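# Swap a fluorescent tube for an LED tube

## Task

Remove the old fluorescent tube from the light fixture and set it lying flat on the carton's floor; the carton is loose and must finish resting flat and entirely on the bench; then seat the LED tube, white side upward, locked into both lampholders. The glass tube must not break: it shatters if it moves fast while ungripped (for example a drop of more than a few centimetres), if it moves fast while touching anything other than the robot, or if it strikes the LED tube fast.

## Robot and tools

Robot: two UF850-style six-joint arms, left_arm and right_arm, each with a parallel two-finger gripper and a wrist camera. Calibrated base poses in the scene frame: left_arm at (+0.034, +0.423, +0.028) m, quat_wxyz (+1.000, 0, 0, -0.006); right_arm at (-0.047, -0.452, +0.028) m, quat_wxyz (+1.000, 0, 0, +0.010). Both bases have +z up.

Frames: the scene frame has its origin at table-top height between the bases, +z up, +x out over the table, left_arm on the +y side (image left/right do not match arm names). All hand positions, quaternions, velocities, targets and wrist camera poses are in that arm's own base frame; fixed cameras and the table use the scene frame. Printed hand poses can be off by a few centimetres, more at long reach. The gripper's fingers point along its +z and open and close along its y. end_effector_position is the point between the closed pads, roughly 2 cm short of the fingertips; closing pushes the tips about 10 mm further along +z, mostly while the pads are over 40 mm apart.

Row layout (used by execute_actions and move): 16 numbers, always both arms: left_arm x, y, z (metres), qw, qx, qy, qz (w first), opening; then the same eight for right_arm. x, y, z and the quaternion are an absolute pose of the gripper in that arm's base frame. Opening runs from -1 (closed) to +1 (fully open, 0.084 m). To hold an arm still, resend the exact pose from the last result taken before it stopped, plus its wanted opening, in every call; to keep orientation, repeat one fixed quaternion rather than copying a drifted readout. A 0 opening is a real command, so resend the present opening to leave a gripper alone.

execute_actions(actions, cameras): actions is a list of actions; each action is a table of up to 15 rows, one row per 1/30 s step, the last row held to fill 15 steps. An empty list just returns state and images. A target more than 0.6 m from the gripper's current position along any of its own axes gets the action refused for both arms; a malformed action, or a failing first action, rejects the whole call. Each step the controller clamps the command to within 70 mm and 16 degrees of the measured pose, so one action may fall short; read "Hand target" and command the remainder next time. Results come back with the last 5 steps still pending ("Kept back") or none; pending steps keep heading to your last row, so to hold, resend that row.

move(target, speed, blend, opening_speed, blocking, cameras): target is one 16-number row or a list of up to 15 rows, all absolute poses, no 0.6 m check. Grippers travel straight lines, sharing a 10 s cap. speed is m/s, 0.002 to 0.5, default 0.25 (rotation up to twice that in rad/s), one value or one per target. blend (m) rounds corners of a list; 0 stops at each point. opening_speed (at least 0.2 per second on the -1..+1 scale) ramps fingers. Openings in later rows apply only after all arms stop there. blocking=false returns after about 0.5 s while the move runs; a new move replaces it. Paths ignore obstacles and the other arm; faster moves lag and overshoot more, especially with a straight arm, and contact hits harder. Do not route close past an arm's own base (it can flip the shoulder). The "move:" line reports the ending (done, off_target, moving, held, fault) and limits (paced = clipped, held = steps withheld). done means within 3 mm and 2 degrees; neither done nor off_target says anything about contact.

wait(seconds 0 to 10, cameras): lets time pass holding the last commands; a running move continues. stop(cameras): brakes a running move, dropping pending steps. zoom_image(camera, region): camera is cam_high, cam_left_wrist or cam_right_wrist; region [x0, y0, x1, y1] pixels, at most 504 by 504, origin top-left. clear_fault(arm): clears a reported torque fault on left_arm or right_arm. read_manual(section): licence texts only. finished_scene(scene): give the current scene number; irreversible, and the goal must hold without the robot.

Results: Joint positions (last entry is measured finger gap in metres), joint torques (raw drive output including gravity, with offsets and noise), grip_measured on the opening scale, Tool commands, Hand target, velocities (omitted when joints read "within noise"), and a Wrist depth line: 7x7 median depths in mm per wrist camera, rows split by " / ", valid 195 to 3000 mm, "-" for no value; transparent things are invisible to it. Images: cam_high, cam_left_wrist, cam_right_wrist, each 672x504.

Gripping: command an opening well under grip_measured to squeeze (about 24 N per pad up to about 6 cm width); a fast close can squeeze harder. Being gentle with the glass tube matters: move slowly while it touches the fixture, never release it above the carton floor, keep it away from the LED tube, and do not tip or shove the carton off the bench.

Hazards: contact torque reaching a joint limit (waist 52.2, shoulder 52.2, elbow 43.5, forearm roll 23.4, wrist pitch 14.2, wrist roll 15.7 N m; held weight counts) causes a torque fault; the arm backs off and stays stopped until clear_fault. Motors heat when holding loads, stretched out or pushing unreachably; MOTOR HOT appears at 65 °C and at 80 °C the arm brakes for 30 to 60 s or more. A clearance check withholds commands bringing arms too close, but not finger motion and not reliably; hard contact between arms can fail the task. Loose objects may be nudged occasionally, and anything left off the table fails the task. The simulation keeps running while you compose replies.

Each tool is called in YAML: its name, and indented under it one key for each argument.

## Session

execute_actions:
  actions: []

Scene clock: 0.00 s.
left_arm: end_effector_position=(+0.4990, -0.6367, +0.1965) grip_measured=+1.00 end_effector_quat_wxyz=(-0.082, -0.282, +0.923, -0.247) | right_arm: end_effector_position=(+0.4273, -0.2822, +0.1892) grip_measured=+1.00 end_effector_quat_wxyz=(+0.001, -0.410, +0.892, -0.189)
Joint positions: left_arm=[-0.797 -0.918 -1.709 -0.776 -0.54 2.379 0.084] | right_arm=[-0.475 -0.307 -0.754 -1.035 -0.268 2.789 0.084]
Joint velocities: within noise
Joint torques (N m): no reading
Wrist depth (mm): cam_left_wrist=[620 568 521 483 449 418 391 / 595 542 503 465 434 405 359 / 566 519 483 450 328 388 367 / 538 494 460 430 333 307 353 / 513 474 445 398 385 322 279 / 491 455 396 395 374 348 298 / 476 444 411 379 362 342 326] | cam_right_wrist=[1535 1424 1342 403 386 370 350 / 1490 1398 420 399 381 363 345 / 1469 438 415 395 374 355 338 / 1465 434 407 386 369 350 334 / 451 425 400 381 364 344 328 / 442 416 395 375 356 338 322 / 437 410 388 370 351 333 320]
Hand target: left_arm +0.4990, -0.6367, +0.1965; -0.082, -0.282, +0.923, -0.247 | right_arm +0.4273, -0.2822, +0.1892; +0.001, -0.410, +0.892, -0.189
Tool commands: left_gripper/opening=+1.0 right_gripper/opening=+1.0

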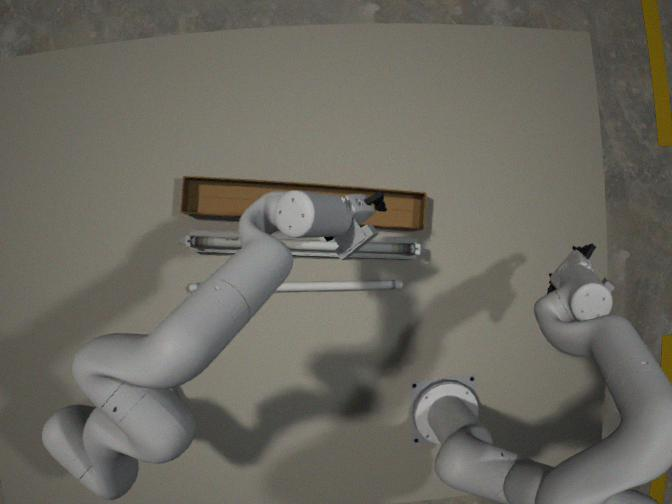

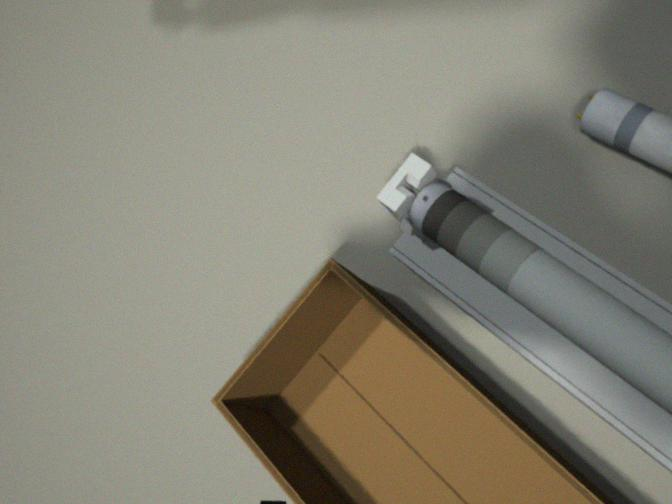

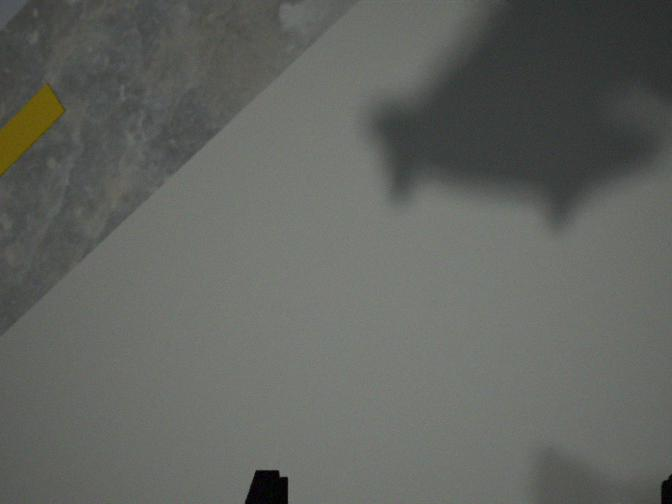

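execute_actions:
  actions: []

Scene clock: 1.50 s.
left_arm: end_effector_position=(+0.4990, -0.6367, +0.1965) grip_measured=+1.00 end_effector_quat_wxyz=(-0.082, -0.282, +0.923, -0.247) | right_arm: end_effector_position=(+0.4273, -0.2822, +0.1892) grip_measured=+1.00 end_effector_quat_wxyz=(+0.001, -0.410, +0.892, -0.189)
Joint positions: left_arm=[-0.797 -0.918 -1.709 -0.776 -0.54 2.379 0.084] | right_arm=[-0.475 -0.307 -0.754 -1.035 -0.268 2.789 0.084]
Joint velocities: within noise
Joint torques (N m): left_arm=[-0.05 30.38 -25.91 -1.16 0.47 -0.17] | right_arm=[5.81 30.81 -15.64 -1.58 -0.78 -0.29]
Wrist depth (mm): cam_left_wrist=[625 567 523 483 448 417 391 / 594 546 503 467 437 404 359 / 564 518 480 450 328 389 366 / 537 493 461 429 334 307 353 / 512 475 446 397 384 323 279 / 487 454 396 394 374 347 298 / 476 443 411 380 363 341 326] | cam_right_wrist=[1543 1427 1343 404 387 369 351 / 1492 1404 419 399 380 363 344 / 1457 437 415 394 375 355 339 / 1449 432 407 387 370 350 334 / 448 425 400 381 362 344 328 / 442 415 394 375 356 338 323 / 437 408 387 369 351 333 320]
Hand target: left_arm +0.4990, -0.6367, +0.1965; -0.082, -0.282, +0.923, -0.247 | right_arm +0.4273, -0.2822, +0.1892; +0.001, -0.410, +0.892, -0.189
Tool commands: left_gripper/opening=+1.0 right_gripper/opening=+1.0

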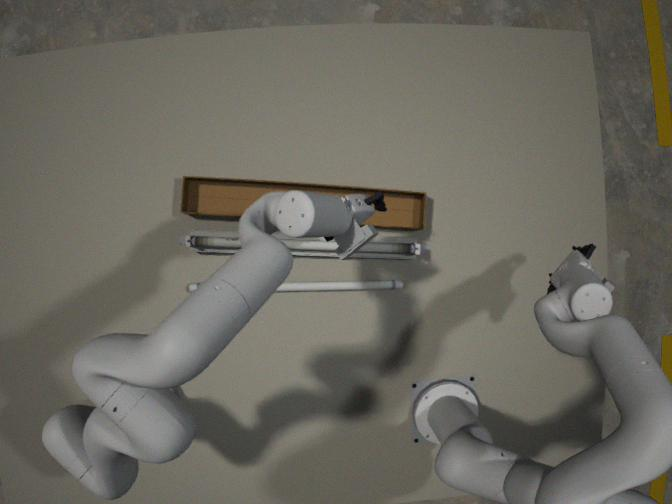

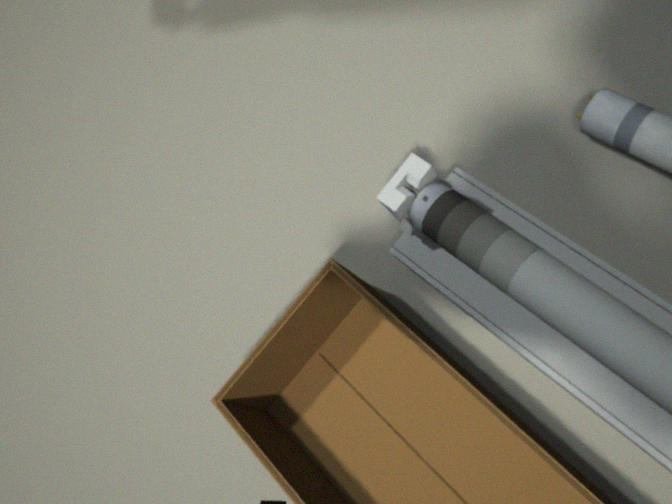

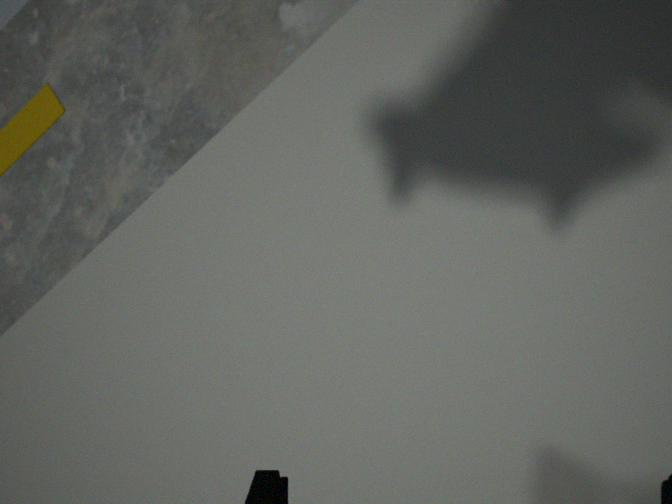

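move:
  target:
    - [0.46,-0.5,0.33,-0.06,-0.1,0.95,-0.18,1,0.4273,-0.2822,0.25,0.001,-0.410,0.892,-0.189,1]
    - [0.456,-0.233,0.33,0,0.733,0.680,0,0,0.541,0.15,0.33,0,-0.668,0.744,0,0]
  blend: 0.03
  speed: 0.4

Scene clock: 5.87 s.
left_arm: end_effector_position=(+0.4560, -0.2330, +0.3300) grip_measured=-0.01 end_effector_quat_wxyz=(+0.000, +0.733, +0.680, +0.000) | right_arm: end_effector_position=(+0.5410, +0.1500, +0.3300) grip_measured=-0.01 end_effector_quat_wxyz=(+0.000, -0.668, +0.744, +0.000)
Joint positions: left_arm=[-0.472 -0.241 -1.091 0 -0.85 4.315 0.044] | right_arm=[0.27 -0.359 -1.242 0 -0.883 1.949 0.044]
Joint velocities: within noise
Joint torques (N m): left_arm=[0.11 17.57 -27.06 0.05 0.24 -0.09] | right_arm=[6.94 36.15 -18.78 -0.37 -0.76 -0.54]
Wrist depth (mm): cam_left_wrist=[489 491 490 489 488 490 488 / 490 491 489 490 489 488 488 / 489 490 489 489 488 488 488 / 490 489 489 490 489 483 484 / 491 489 489 488 488 484 483 / 489 489 487 489 487 484 484 / 493 489 488 488 490 484 483] | cam_right_wrist=[485 486 486 488 488 489 487 / 485 486 488 488 488 488 487 / 487 487 488 486 487 488 489 / 487 487 482 485 451 489 489 / 488 489 485 485 451 490 490 / 489 489 485 484 453 491 490 / 490 488 486 486 453 491 491]
Hand target: left_arm +0.4560, -0.2330, +0.3300; +0.000, +0.733, +0.680, +0.000 | right_arm +0.5410, +0.1500, +0.3300; +0.000, -0.668, +0.744, +0.000
Off the commanded pose: left_arm 0.000 m, 0 deg | right_arm 0.000 m, 0 deg.
move: done; limits=paced

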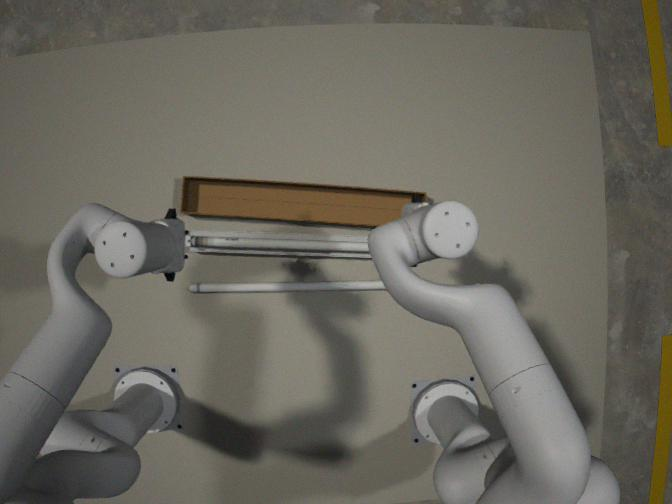

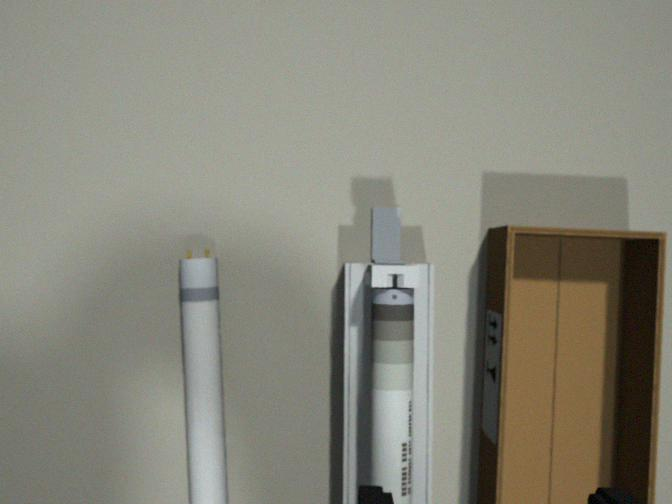

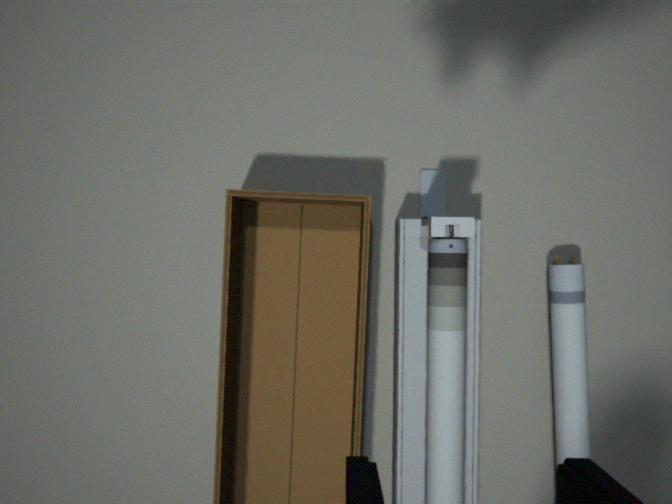

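move:
  target:
    - [0.4528,-0.2993,0.18,0,0.7346,0.6785,0,0,0.5001,0.1903,0.18,0,-0.6666,0.7454,0,0]
    - [0.4528,-0.2993,0.115,0,0.7346,0.6785,0,0,0.5001,0.1903,0.115,0,-0.6666,0.7454,0,0]
  blend: 0.02
  cameras: ["cam_left_wrist","cam_right_wrist"]

zoom_image:
  camera: "cam_left_wrist"
  region: [280, 40, 560, 250]

zoom_image:
  camera: "cam_right_wrist"
  region: [280, 40, 560, 250]

Scene clock: 8.10 s.
left_arm: end_effector_position=(+0.4529, -0.2993, +0.1152) grip_measured=-0.01 end_effector_quat_wxyz=(+0.000, +0.735, +0.679, +0.000) | right_arm: end_effector_position=(+0.5002, +0.1903, +0.1152) grip_measured=-0.01 end_effector_quat_wxyz=(+0.000, -0.667, +0.745, +0.000)
Joint positions: left_arm=[-0.584 -0.619 -1.057 0 -0.438 4.208 0.044] | right_arm=[0.364 -0.605 -1.033 0 -0.428 2.046 0.044]
Joint velocities: within noise
Joint torques (N m): left_arm=[1.23 23.07 -21.86 -0.01 0.3 0.05] | right_arm=[6.98 39.44 -14.47 -1 -0.44 -0.47]
Wrist depth (mm): cam_left_wrist=[274 274 274 274 274 274 238 / 260 274 274 274 - 274 261 / 274 274 274 274 198 274 257 / 274 274 274 274 198 273 253 / 274 274 274 274 198 274 253 / 275 274 274 273 198 274 268 / 275 274 274 273 198 273 269] | cam_right_wrist=[230 273 273 273 274 274 274 / 257 269 269 273 201 274 274 / 263 269 270 274 199 274 275 / 265 269 270 274 199 274 275 / 268 270 248 275 199 275 275 / 270 270 254 275 199 276 276 / 271 271 263 275 197 276 262]
Hand target: left_arm +0.4528, -0.2993, +0.1150; +0.000, +0.735, +0.679, +0.000 | right_arm +0.5001, +0.1903, +0.1150; +0.000, -0.667, +0.745, +0.000
Off the commanded pose: left_arm 0.000 m, 0 deg | right_arm 0.000 m, 0 deg.
move: done
Images, in order (width x height): cam_left_wrist 672x504, cam_right_wrist 672x504.

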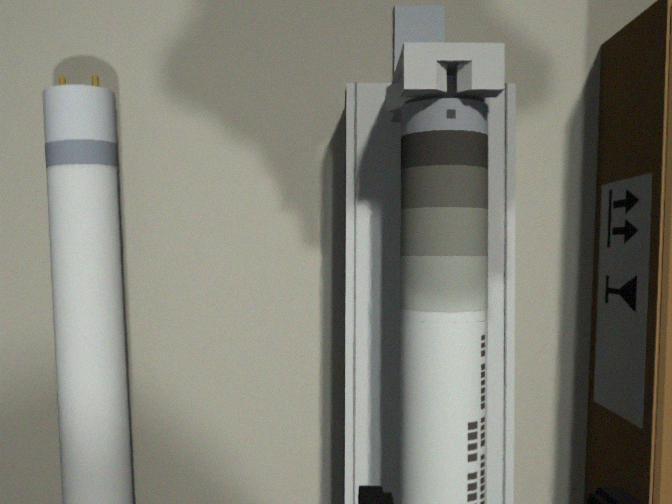

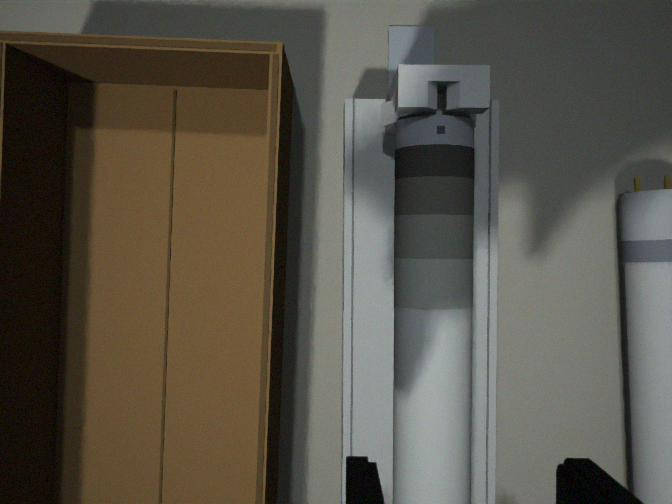

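Scaled by 1.800.

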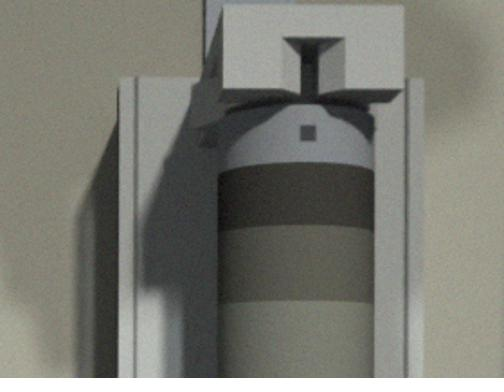

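Scaled by 1.800.

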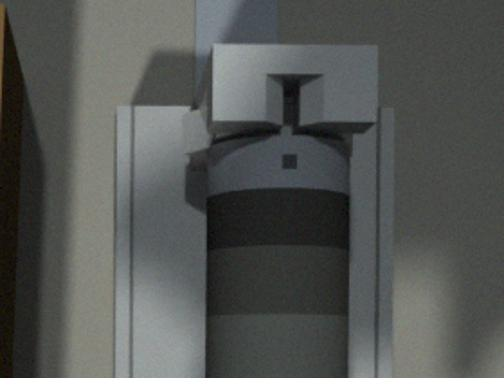

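move:
  target:
    - [0.3964,-0.2948,0.16,0.2811,0.6787,0.6269,0.2597,0,0.4433,0.1966,0.16,-0.2551,0.6159,-0.6887,0.2853,0]
    - [0.3964,-0.2948,0.0936,0.2811,0.6787,0.6269,0.2597,0,0.4433,0.1966,0.0926,-0.2551,0.6159,-0.6887,0.2853,0]
  blend: 0.02

zoom_image:
  camera: "cam_left_wrist"
  region: [280, 40, 560, 250]

zoom_image:
  camera: "cam_right_wrist"
  region: [280, 40, 560, 250]

Scene clock: 12.53 s.
left_arm: end_effector_position=(+0.3964, -0.2948, +0.0936) grip_measured=-0.01 end_effector_quat_wxyz=(+0.281, +0.679, +0.627, +0.260) | right_arm: end_effector_position=(+0.4433, +0.1966, +0.0926) grip_measured=-0.01 end_effector_quat_wxyz=(+0.255, -0.616, +0.689, -0.285)
Joint positions: left_arm=[-0.898 -0.569 -0.567 2.324 -0.786 1.57 0.044] | right_arm=[0.672 -0.558 -0.536 -2.374 -0.801 4.734 0.044]
Joint velocities: within noise
Joint torques (N m): left_arm=[-1.23 17.6 -14.73 -0.49 -0.84 -0.17] | right_arm=[7.44 29.8 -8.58 -1.71 -2.2 -0.48]
Wrist depth (mm): cam_left_wrist=[- 209 236 258 304 363 481 / - 209 229 214 200 272 453 / - 209 229 220 197 279 483 / - 210 229 220 197 277 483 / - 210 229 220 197 276 486 / - 210 229 221 197 275 483 / - 210 229 214 197 274 483] | cam_right_wrist=[638 488 394 345 296 256 230 / 635 488 336 256 198 217 230 / 637 488 339 - 199 218 230 / 638 488 341 - 199 218 230 / 639 521 343 - 198 219 230 / 638 520 345 - 199 219 231 / 640 519 348 - 198 220 224]
Hand target: left_arm +0.3964, -0.2948, +0.0936; +0.281, +0.679, +0.627, +0.260 | right_arm +0.4433, +0.1966, +0.0926; +0.255, -0.616, +0.689, -0.285
Off the commanded pose: left_arm 0.000 m, 0 deg | right_arm 0.000 m, 0 deg.
move: done; limits=paced

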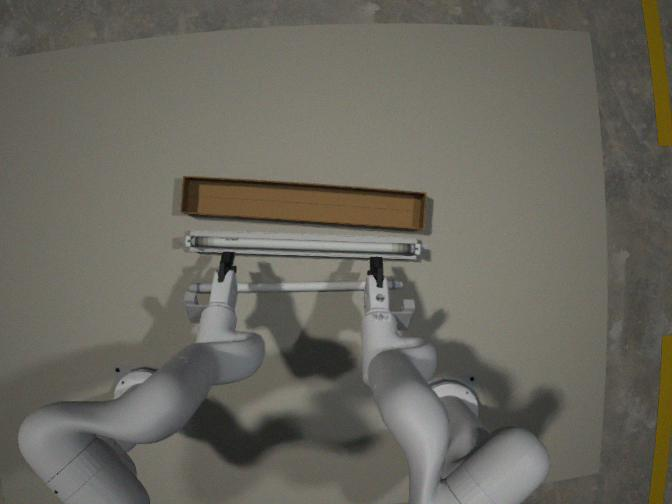

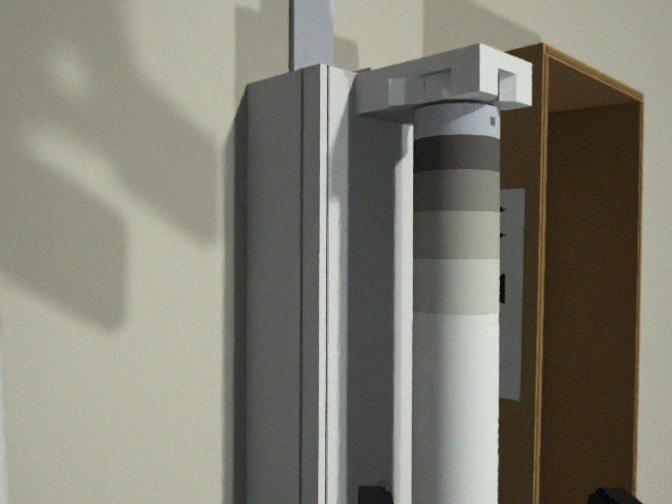

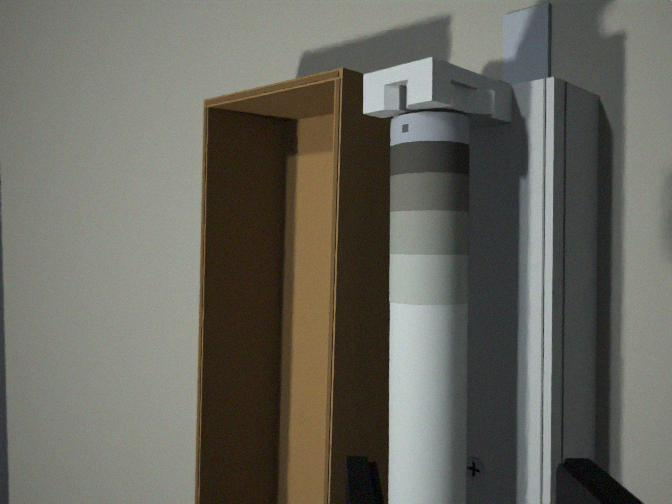

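Scaled by 1.800.

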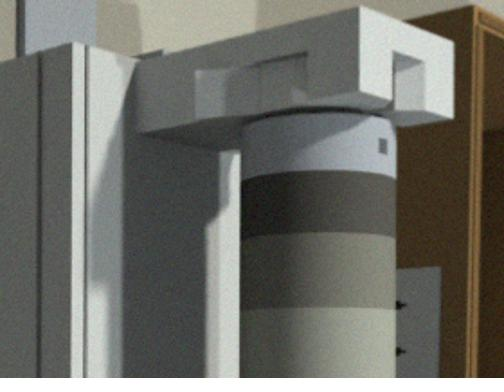

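Scaled by 1.800.

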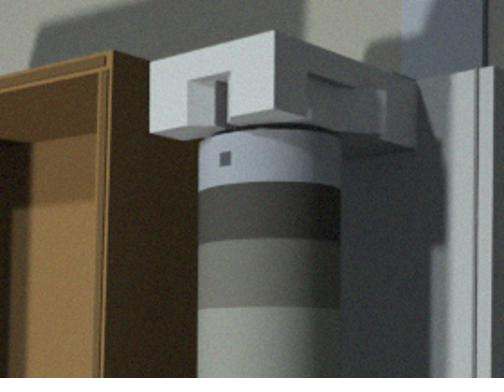

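move:
  target: [0.4481,-0.2989,0.0450,0.2811,0.6787,0.6269,0.2597,0,0.4936,0.1910,0.0428,-0.2551,0.6159,-0.6887,0.2853,0]
  speed: 0.08

move:
  target: [0.4481,-0.2989,0.0450,0.2811,0.6787,0.6269,0.2597,-0.38,0.4936,0.1910,0.0428,-0.2551,0.6159,-0.6887,0.2853,-0.38]
  opening_speed: 0.6

Scene clock: 14.23 s.
left_arm: end_effector_position=(+0.4480, -0.2989, +0.0451) grip_measured=-0.01 end_effector_quat_wxyz=(+0.281, +0.679, +0.627, +0.260) | right_arm: end_effector_position=(+0.4935, +0.1910, +0.0429) grip_measured=-0.01 end_effector_quat_wxyz=(+0.255, -0.616, +0.689, -0.285)
Joint positions: left_arm=[-0.802 -0.747 -0.704 2.446 -0.818 1.532 0.044] | right_arm=[0.579 -0.743 -0.675 -2.492 -0.839 4.771 0.044]
Joint velocities: within noise
Joint torques (N m): left_arm=[-0.74 20.88 -13.51 -0.94 -0.72 -0.09] | right_arm=[6.54 35.54 -8.18 -1.61 -2.18 -0.63]
Wrist depth (mm): cam_left_wrist=[- - - - - - 243 / - - - - - - 287 / - - - - - - 286 / - - - - - - 285 / - - - - - - 284 / - - - - - - 283 / - - - - - - 282] | cam_right_wrist=[498 381 229 - - - - / 499 253 268 - - - - / 499 255 270 - - - - / 498 256 271 - - - - / 501 257 274 - - - - / 501 259 275 - - - - / 499 259 285 - - - -]
Hand target: left_arm +0.4481, -0.2989, +0.0450; +0.281, +0.679, +0.627, +0.260 | right_arm +0.4936, +0.1910, +0.0428; +0.255, -0.616, +0.689, -0.285
Off the commanded pose: left_arm 0.000 m, 0 deg | right_arm 0.000 m, 0 deg.
move: done

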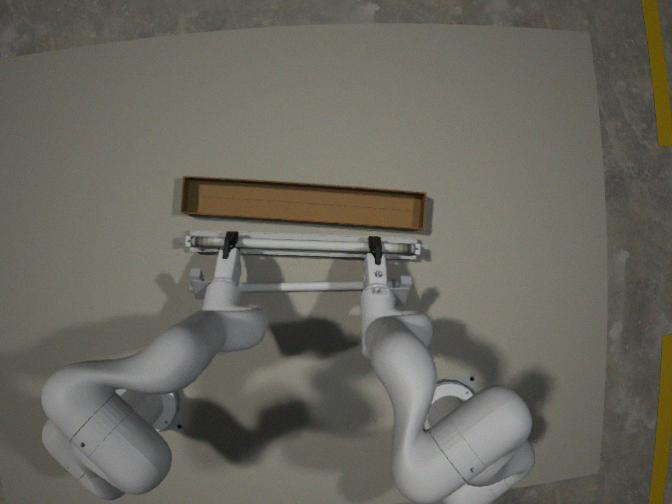

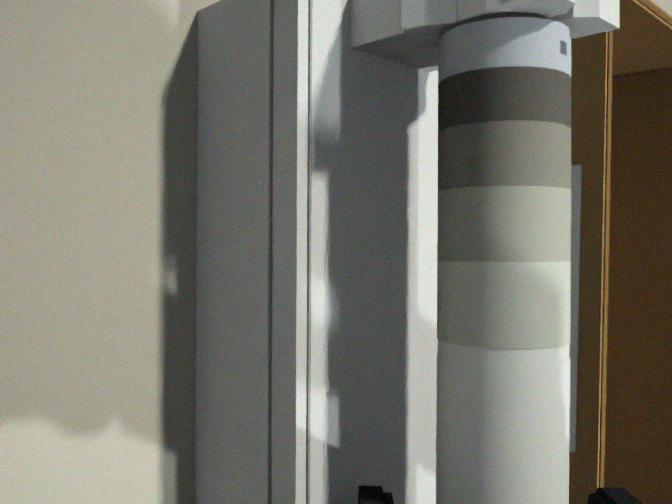

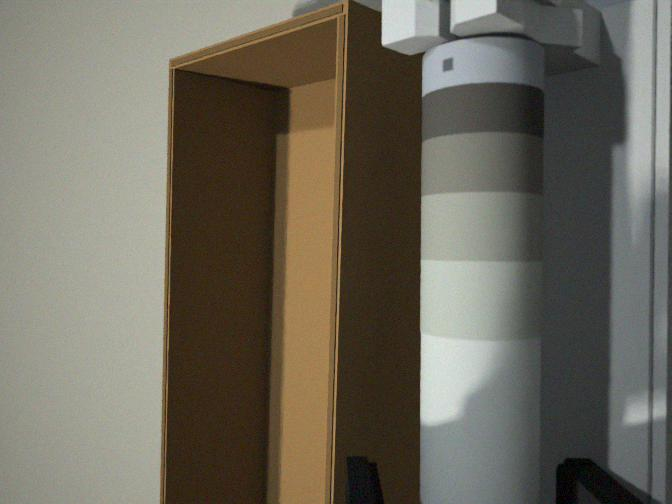

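Scene clock: 15.10 s.
left_arm: end_effector_position=(+0.4481, -0.2989, +0.0450) grip_measured=-0.40 end_effector_quat_wxyz=(+0.281, +0.679, +0.627, +0.260) | right_arm: end_effector_position=(+0.4936, +0.1910, +0.0428) grip_measured=-0.40 end_effector_quat_wxyz=(+0.255, -0.616, +0.689, -0.285)
Joint positions: left_arm=[-0.802 -0.748 -0.705 2.446 -0.818 1.532 0.027] | right_arm=[0.579 -0.744 -0.675 -2.492 -0.839 4.771 0.027]
Joint velocities: within noise
Joint torques (N m): left_arm=[1.36 19.96 -14.11 -0.94 -0.91 -0.04] | right_arm=[4.79 34.37 -7.29 -1.53 -2.18 -0.54]
Wrist depth (mm): cam_left_wrist=[- - - - - - 243 / - - - - - - 287 / - - - - - - 285 / - - - - - - 284 / - - - - - - 283 / - - - - - - 283 / - - - - - - 282] | cam_right_wrist=[499 380 229 - - - - / 499 253 268 - - - - / 498 254 270 - - - - / 499 255 271 - - - - / 498 257 273 - - - - / 500 259 275 - - - - / 499 259 276 - - - -]
Hand target: left_arm +0.4481, -0.2989, +0.0450; +0.281, +0.679, +0.627, +0.260 | right_arm +0.4936, +0.1910, +0.0428; +0.255, -0.616, +0.689, -0.285
Off the commanded pose: left_arm 0.000 m, 0 deg | right_arm 0.000 m, 0 deg.
move: done

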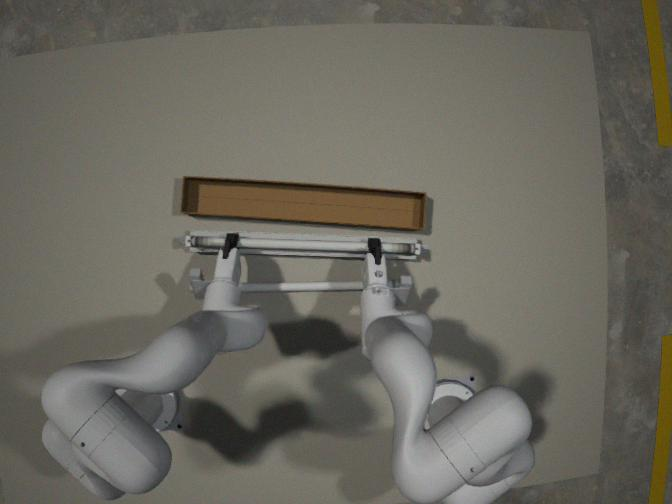

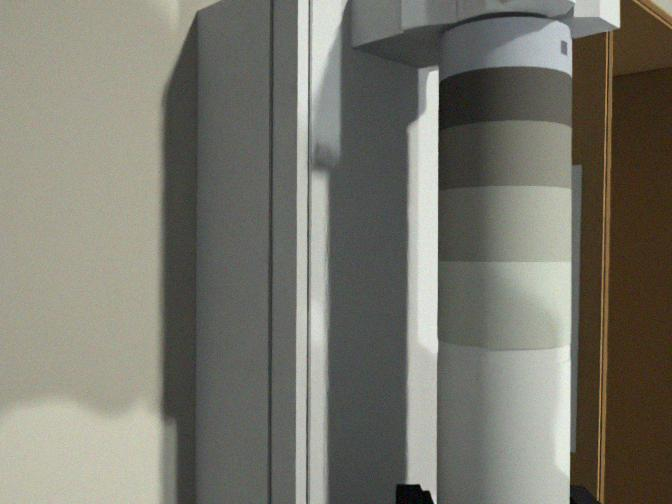

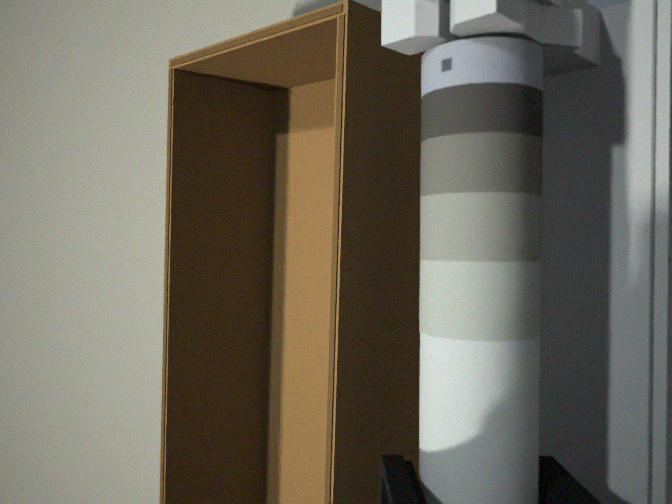

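move:
  target: [0.4481,-0.2989,0.0450,0.2811,0.6787,0.6269,0.2597,-0.8,0.4936,0.1910,0.0428,-0.2551,0.6159,-0.6887,0.2853,-0.8]
  opening_speed: 0.6
  cameras: []

move:
  target:
    - [0.4521,-0.2992,0.0473,0.0959,0.7283,0.6727,0.0885,-0.8,0.4976,0.1906,0.0451,-0.0870,0.6609,-0.7390,0.0973,-0.8]
    - [0.4567,-0.2996,0.0473,-0.0959,0.7283,0.6727,-0.0885,-0.8,0.5022,0.1900,0.0451,0.0870,0.6609,-0.7390,-0.0973,-0.8]
    - [0.4608,-0.2999,0.0450,-0.2811,0.6787,0.6269,-0.2597,-0.8,0.5063,0.1896,0.0428,0.2551,0.6159,-0.6887,-0.2853,-0.8]
  speed: 0.15
  blend: 0.002

zoom_image:
  camera: "cam_left_wrist"
  region: [360, 0, 640, 210]

zoom_image:
  camera: "cam_right_wrist"
  region: [360, 0, 640, 210]

Scene clock: 17.03 s.
left_arm: end_effector_position=(+0.4482, -0.2989, +0.0451) grip_measured=-0.42 end_effector_quat_wxyz=(+0.281, +0.679, +0.627, +0.260) | right_arm: end_effector_position=(+0.4935, +0.1910, +0.0427) grip_measured=-0.42 end_effector_quat_wxyz=(+0.255, -0.616, +0.689, -0.285)
Joint positions: left_arm=[-0.802 -0.748 -0.705 2.446 -0.818 1.532 0.026] | right_arm=[0.579 -0.744 -0.675 -2.492 -0.839 4.771 0.026]
Joint velocities: within noise
Joint torques (N m): left_arm=[-0.27 20.79 -12.89 -1.25 -0.2 0.2] | right_arm=[4.89 38.4 -9.2 -1.67 -2.69 -0.47]
Wrist depth (mm): cam_left_wrist=[- - - - - - 243 / - - - - - - 287 / - - - - - - 286 / - - - - - - 285 / - - - - - - 283 / - - - - - - 282 / - - - - - - 282] | cam_right_wrist=[497 380 228 - - - - / 498 253 268 - - - - / 498 254 270 - - - - / 497 255 271 - - - - / 497 257 273 - - - - / 498 259 275 - - - - / 499 259 275 - - - -]
Hand target: left_arm +0.4481, -0.2989, +0.0450; +0.281, +0.679, +0.627, +0.260 | right_arm +0.4936, +0.1910, +0.0428; +0.255, -0.616, +0.689, -0.285
Off the commanded pose: left_arm 0.000 m, 0 deg | right_arm 0.000 m, 0 deg.
move: done
No camera images: "cameras" was empty.

Scene clock: 22.83 s.
left_arm: end_effector_position=(+0.4589, -0.2987, +0.0449) grip_measured=-0.42 end_effector_quat_wxyz=(-0.284, +0.678, +0.626, -0.260) | right_arm: end_effector_position=(+0.5048, +0.1888, +0.0440) grip_measured=-0.42 end_effector_quat_wxyz=(-0.259, -0.616, +0.687, +0.287)
Joint positions: left_arm=[-0.46 -1.188 -1.714 2.866 1.292 1.374 0.026] | right_arm=[0.246 -1.176 -1.687 -2.882 1.281 4.892 0.026]
Joint velocities: within noise
Joint torques (N m): left_arm=[-5.21 43.2 -42.69 -8.35 -3.24 -0.39] | right_arm=[23.12 47.44 -20.65 8.96 -7.77 -0.14]
Wrist depth (mm): cam_left_wrist=[457 405 322 - - - - / 477 404 323 - - - - / 499 403 339 - - - - / 496 401 338 - - - - / 493 400 336 - - - - / 492 398 335 - - - - / 490 397 319 - - - -] | cam_right_wrist=[- - - - - - 378 / - - - - - 298 381 / - - - - - 299 383 / - - - - - 300 384 / - - - - - 301 386 / - - - - - 302 388 / - - - - - 320 389]
Hand target: left_arm +0.4608, -0.2999, +0.0450; -0.281, +0.679, +0.627, -0.260 | right_arm +0.5063, +0.1896, +0.0428; -0.255, -0.616, +0.689, +0.285
Off the commanded pose: left_arm 0.002 m, 0 deg | right_arm 0.002 m, 0 deg.
move: done; limits=paced

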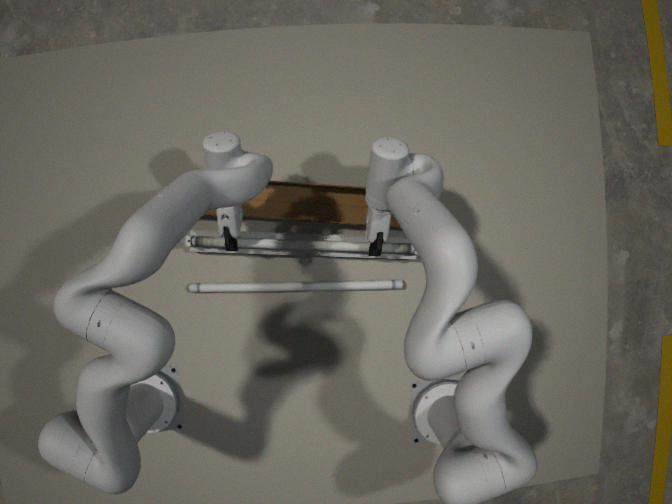

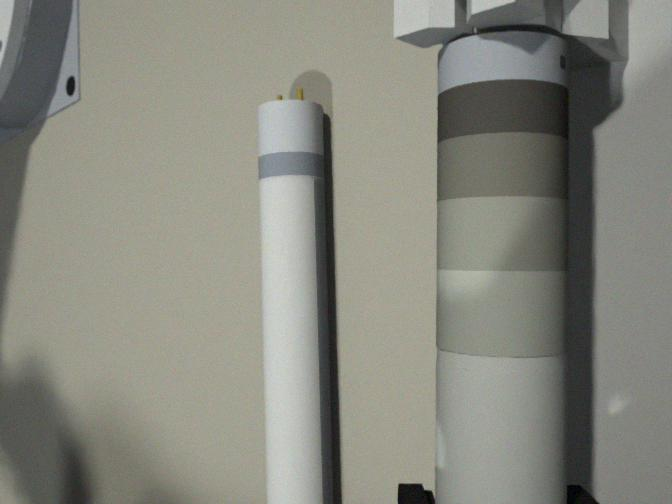

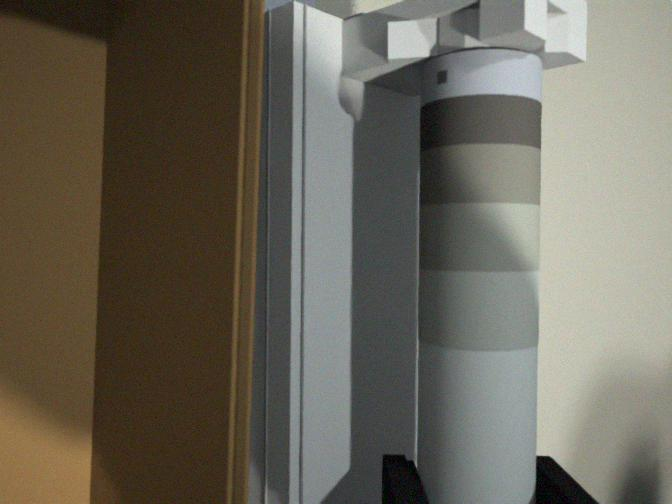

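Scaled by 1.800.

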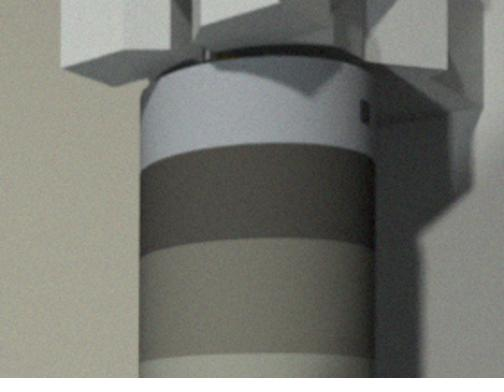

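Scaled by 1.800.

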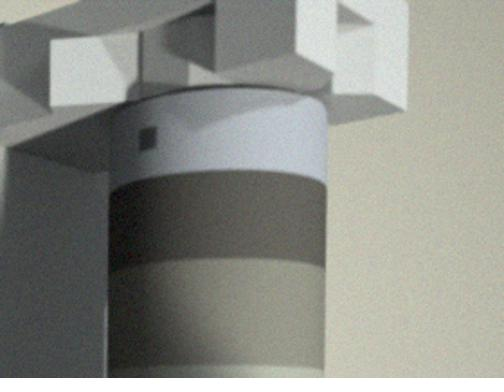

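move:
  target:
    - [0.4595,-0.2990,0.0600,-0.2811,0.6787,0.6269,-0.2597,-0.8,0.5052,0.1889,0.0580,0.2551,0.6159,-0.6887,-0.2853,-0.8]
  speed: 0.03

move:
  target:
    - [0.4595,-0.2990,0.16,-0.2811,0.6787,0.6269,-0.2597,-0.8,0.5052,0.1889,0.158,0.2551,0.6159,-0.6887,-0.2853,-0.8]
  speed: 0.1

Scene clock: 23.87 s.
left_arm: end_effector_position=(+0.4595, -0.2986, +0.0595) grip_measured=-0.42 end_effector_quat_wxyz=(-0.281, +0.679, +0.627, -0.259) | right_arm: end_effector_position=(+0.5056, +0.1887, +0.0586) grip_measured=-0.42 end_effector_quat_wxyz=(-0.255, -0.616, +0.689, +0.285)
Joint positions: left_arm=[-0.459 -1.157 -1.698 2.867 1.298 1.371 0.026] | right_arm=[0.245 -1.145 -1.669 -2.882 1.287 4.896 0.026]
Joint velocities: within noise
Joint torques (N m): left_arm=[-6.16 43.12 -37.28 -8.58 0.41 0.04] | right_arm=[17.51 57.8 -23.76 5.99 -2.31 -0.6]
Wrist depth (mm): cam_left_wrist=[462 431 346 - - - - / 489 431 363 - - - - / 527 405 362 - - - - / 525 405 361 - - - - / 523 427 360 - - - - / 522 427 361 - - - - / 522 425 358 - - - -] | cam_right_wrist=[- - - - - 321 406 / - - - - - 322 408 / - - - - - 324 411 / - - - - - 325 413 / - - - - - 326 416 / - - - - - 328 418 / - - - - - 348 419]
Hand target: left_arm +0.4595, -0.2990, +0.0600; -0.281, +0.679, +0.627, -0.260 | right_arm +0.5052, +0.1889, +0.0580; -0.255, -0.616, +0.689, +0.285
Off the commanded pose: left_arm 0.001 m, 0 deg | right_arm 0.001 m, 0 deg.
move: done

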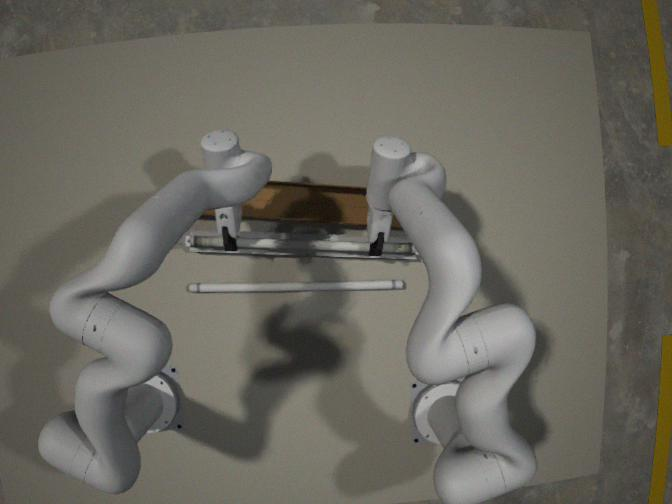

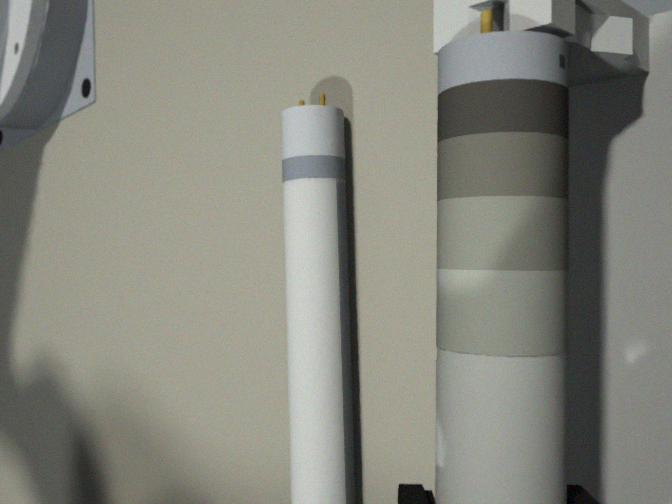

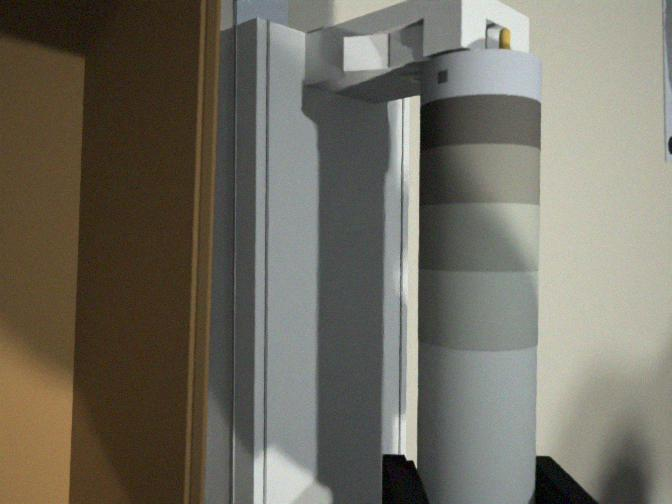

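Scene clock: 25.33 s.
left_arm: end_effector_position=(+0.4595, -0.2988, +0.1597) grip_measured=-0.42 end_effector_quat_wxyz=(-0.281, +0.679, +0.627, -0.259) | right_arm: end_effector_position=(+0.5052, +0.1885, +0.1577) grip_measured=-0.42 end_effector_quat_wxyz=(-0.256, -0.616, +0.688, +0.285)
Joint positions: left_arm=[-0.46 -0.989 -1.647 2.874 1.412 1.339 0.026] | right_arm=[0.246 -0.976 -1.617 -2.89 1.399 4.926 0.026]
Joint velocities: within noise
Joint torques (N m): left_arm=[-8.49 32.94 -28.22 -8.45 0.24 0.01] | right_arm=[22.03 52.02 -19.26 6.57 -0.51 -0.62]
Wrist depth (mm): cam_left_wrist=[506 528 529 439 406 341 311 / 747 557 551 422 406 - 215 / 802 614 552 420 404 - 310 / 802 614 550 419 404 - 309 / 794 613 549 420 403 328 308 / 741 613 548 418 401 338 308 / 739 609 - - - 327 308] | cam_right_wrist=[249 277 304 374 421 512 520 / 243 226 231 - - 517 539 / 229 240 304 - - 541 654 / 230 240 306 - - 545 702 / 238 240 306 - - 547 709 / 238 241 307 - - 549 707 / 239 241 308 - - 552 715]
Hand target: left_arm +0.4595, -0.2990, +0.1600; -0.281, +0.679, +0.627, -0.260 | right_arm +0.5052, +0.1889, +0.1580; -0.255, -0.616, +0.689, +0.285
Off the commanded pose: left_arm 0.000 m, 0 deg | right_arm 0.000 m, 0 deg.
move: done

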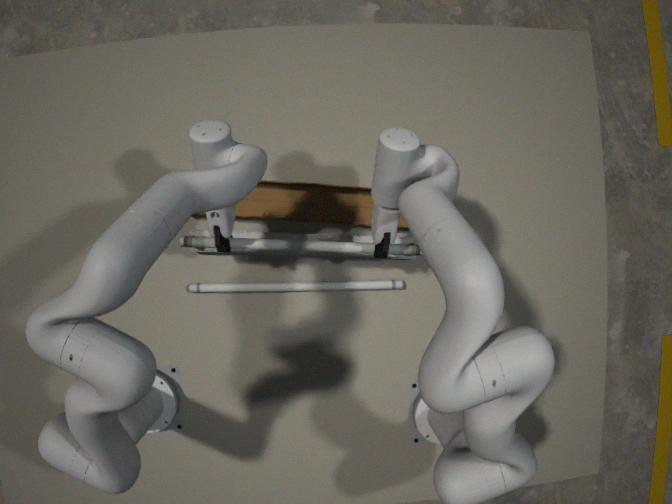

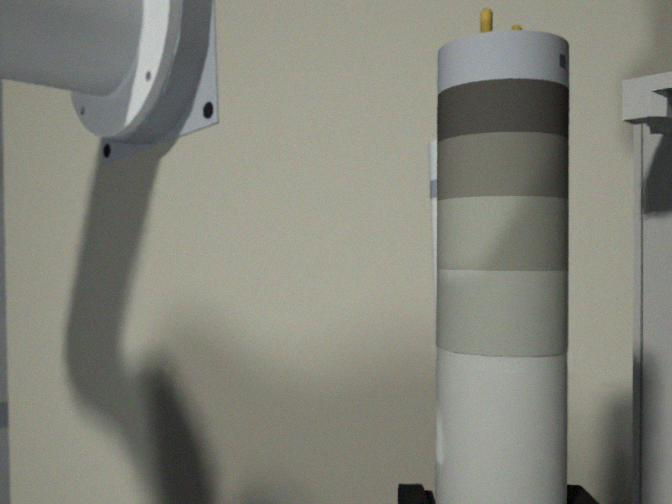

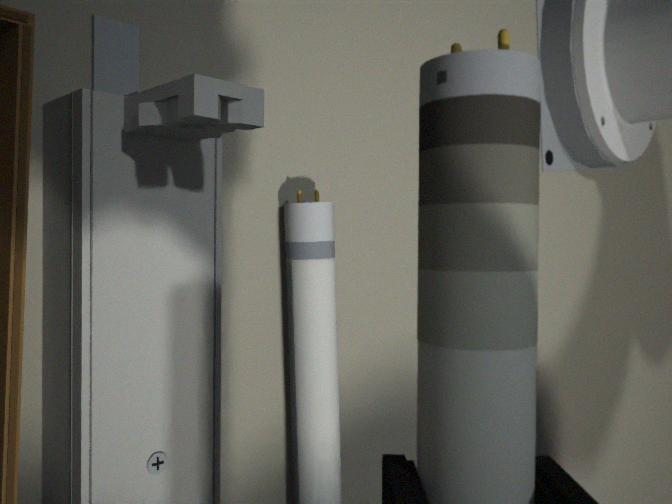

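move:
  target: [0.5724,-0.3072,0.19,0,0.7449,0.6672,0,-0.8,0.6082,0.1801,0.188,0,-0.6550,0.7556,0,-0.8]
  speed: 0.15

Scene clock: 29.10 s.
left_arm: end_effector_position=(+0.5729, -0.3062, +0.1900) grip_measured=-0.42 end_effector_quat_wxyz=(+0.000, +0.744, +0.668, +0.000) | right_arm: end_effector_position=(+0.6083, +0.1795, +0.1880) grip_measured=-0.42 end_effector_quat_wxyz=(+0.000, -0.655, +0.756, +0.000)
Joint positions: left_arm=[-0.491 -0.719 -1.435 3.142 0.716 1.188 0.026] | right_arm=[0.287 -0.687 -1.377 -3.142 0.691 5.142 0.026]
Joint velocities: within noise
Joint torques (N m): left_arm=[-16.99 31.14 -31.92 -7.12 -2.02 0.47] | right_arm=[29.81 46.55 -25.82 5.43 -5.41 0.05]
Wrist depth (mm): cam_left_wrist=[351 350 350 351 349 348 348 / 351 347 350 - - 348 348 / 350 313 349 - 345 348 348 / 351 312 349 - 344 347 347 / 350 312 349 - 345 347 347 / 350 312 349 - 344 347 347 / 350 311 312 - - 346 346] | cam_right_wrist=[345 346 346 346 346 346 346 / 345 345 346 - - 346 344 / 346 346 346 - - 310 310 / 347 347 347 - - 310 311 / 347 347 347 - - 311 310 / 348 347 347 - - 311 312 / 348 349 348 - - 314 311]
Hand target: left_arm +0.5724, -0.3072, +0.1900; +0.000, +0.745, +0.667, +0.000 | right_arm +0.6082, +0.1801, +0.1880; +0.000, -0.655, +0.756, +0.000
Off the commanded pose: left_arm 0.001 m, 0 deg | right_arm 0.001 m, 0 deg.
move: done

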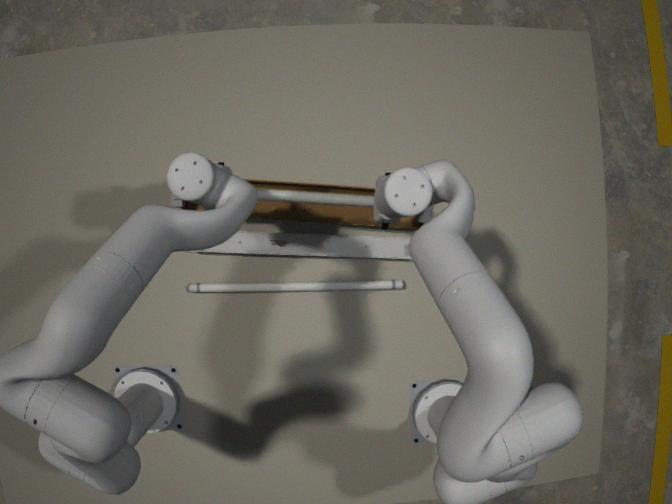

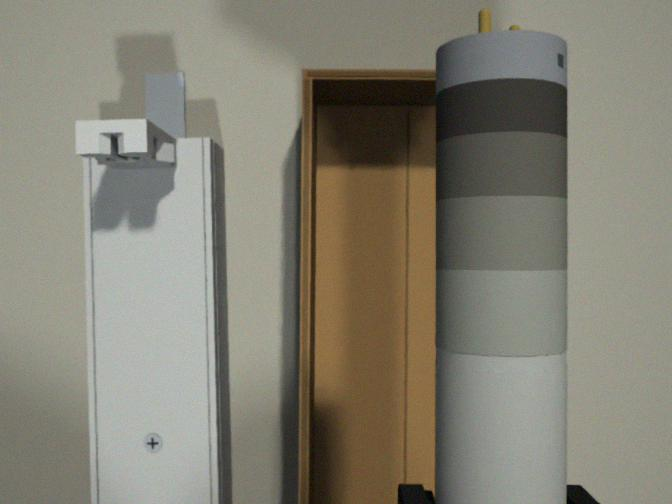

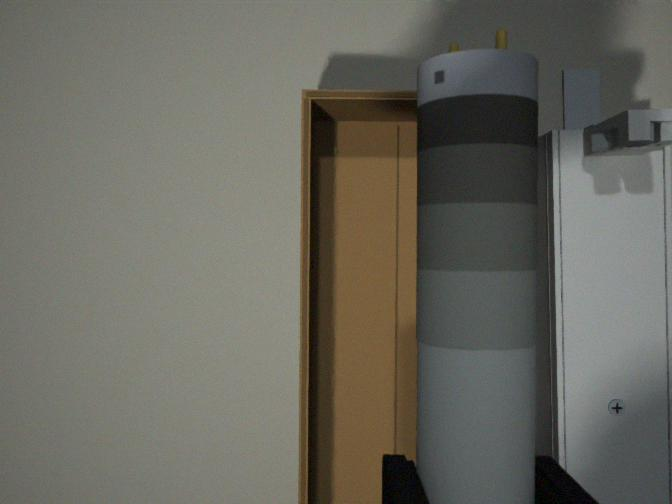

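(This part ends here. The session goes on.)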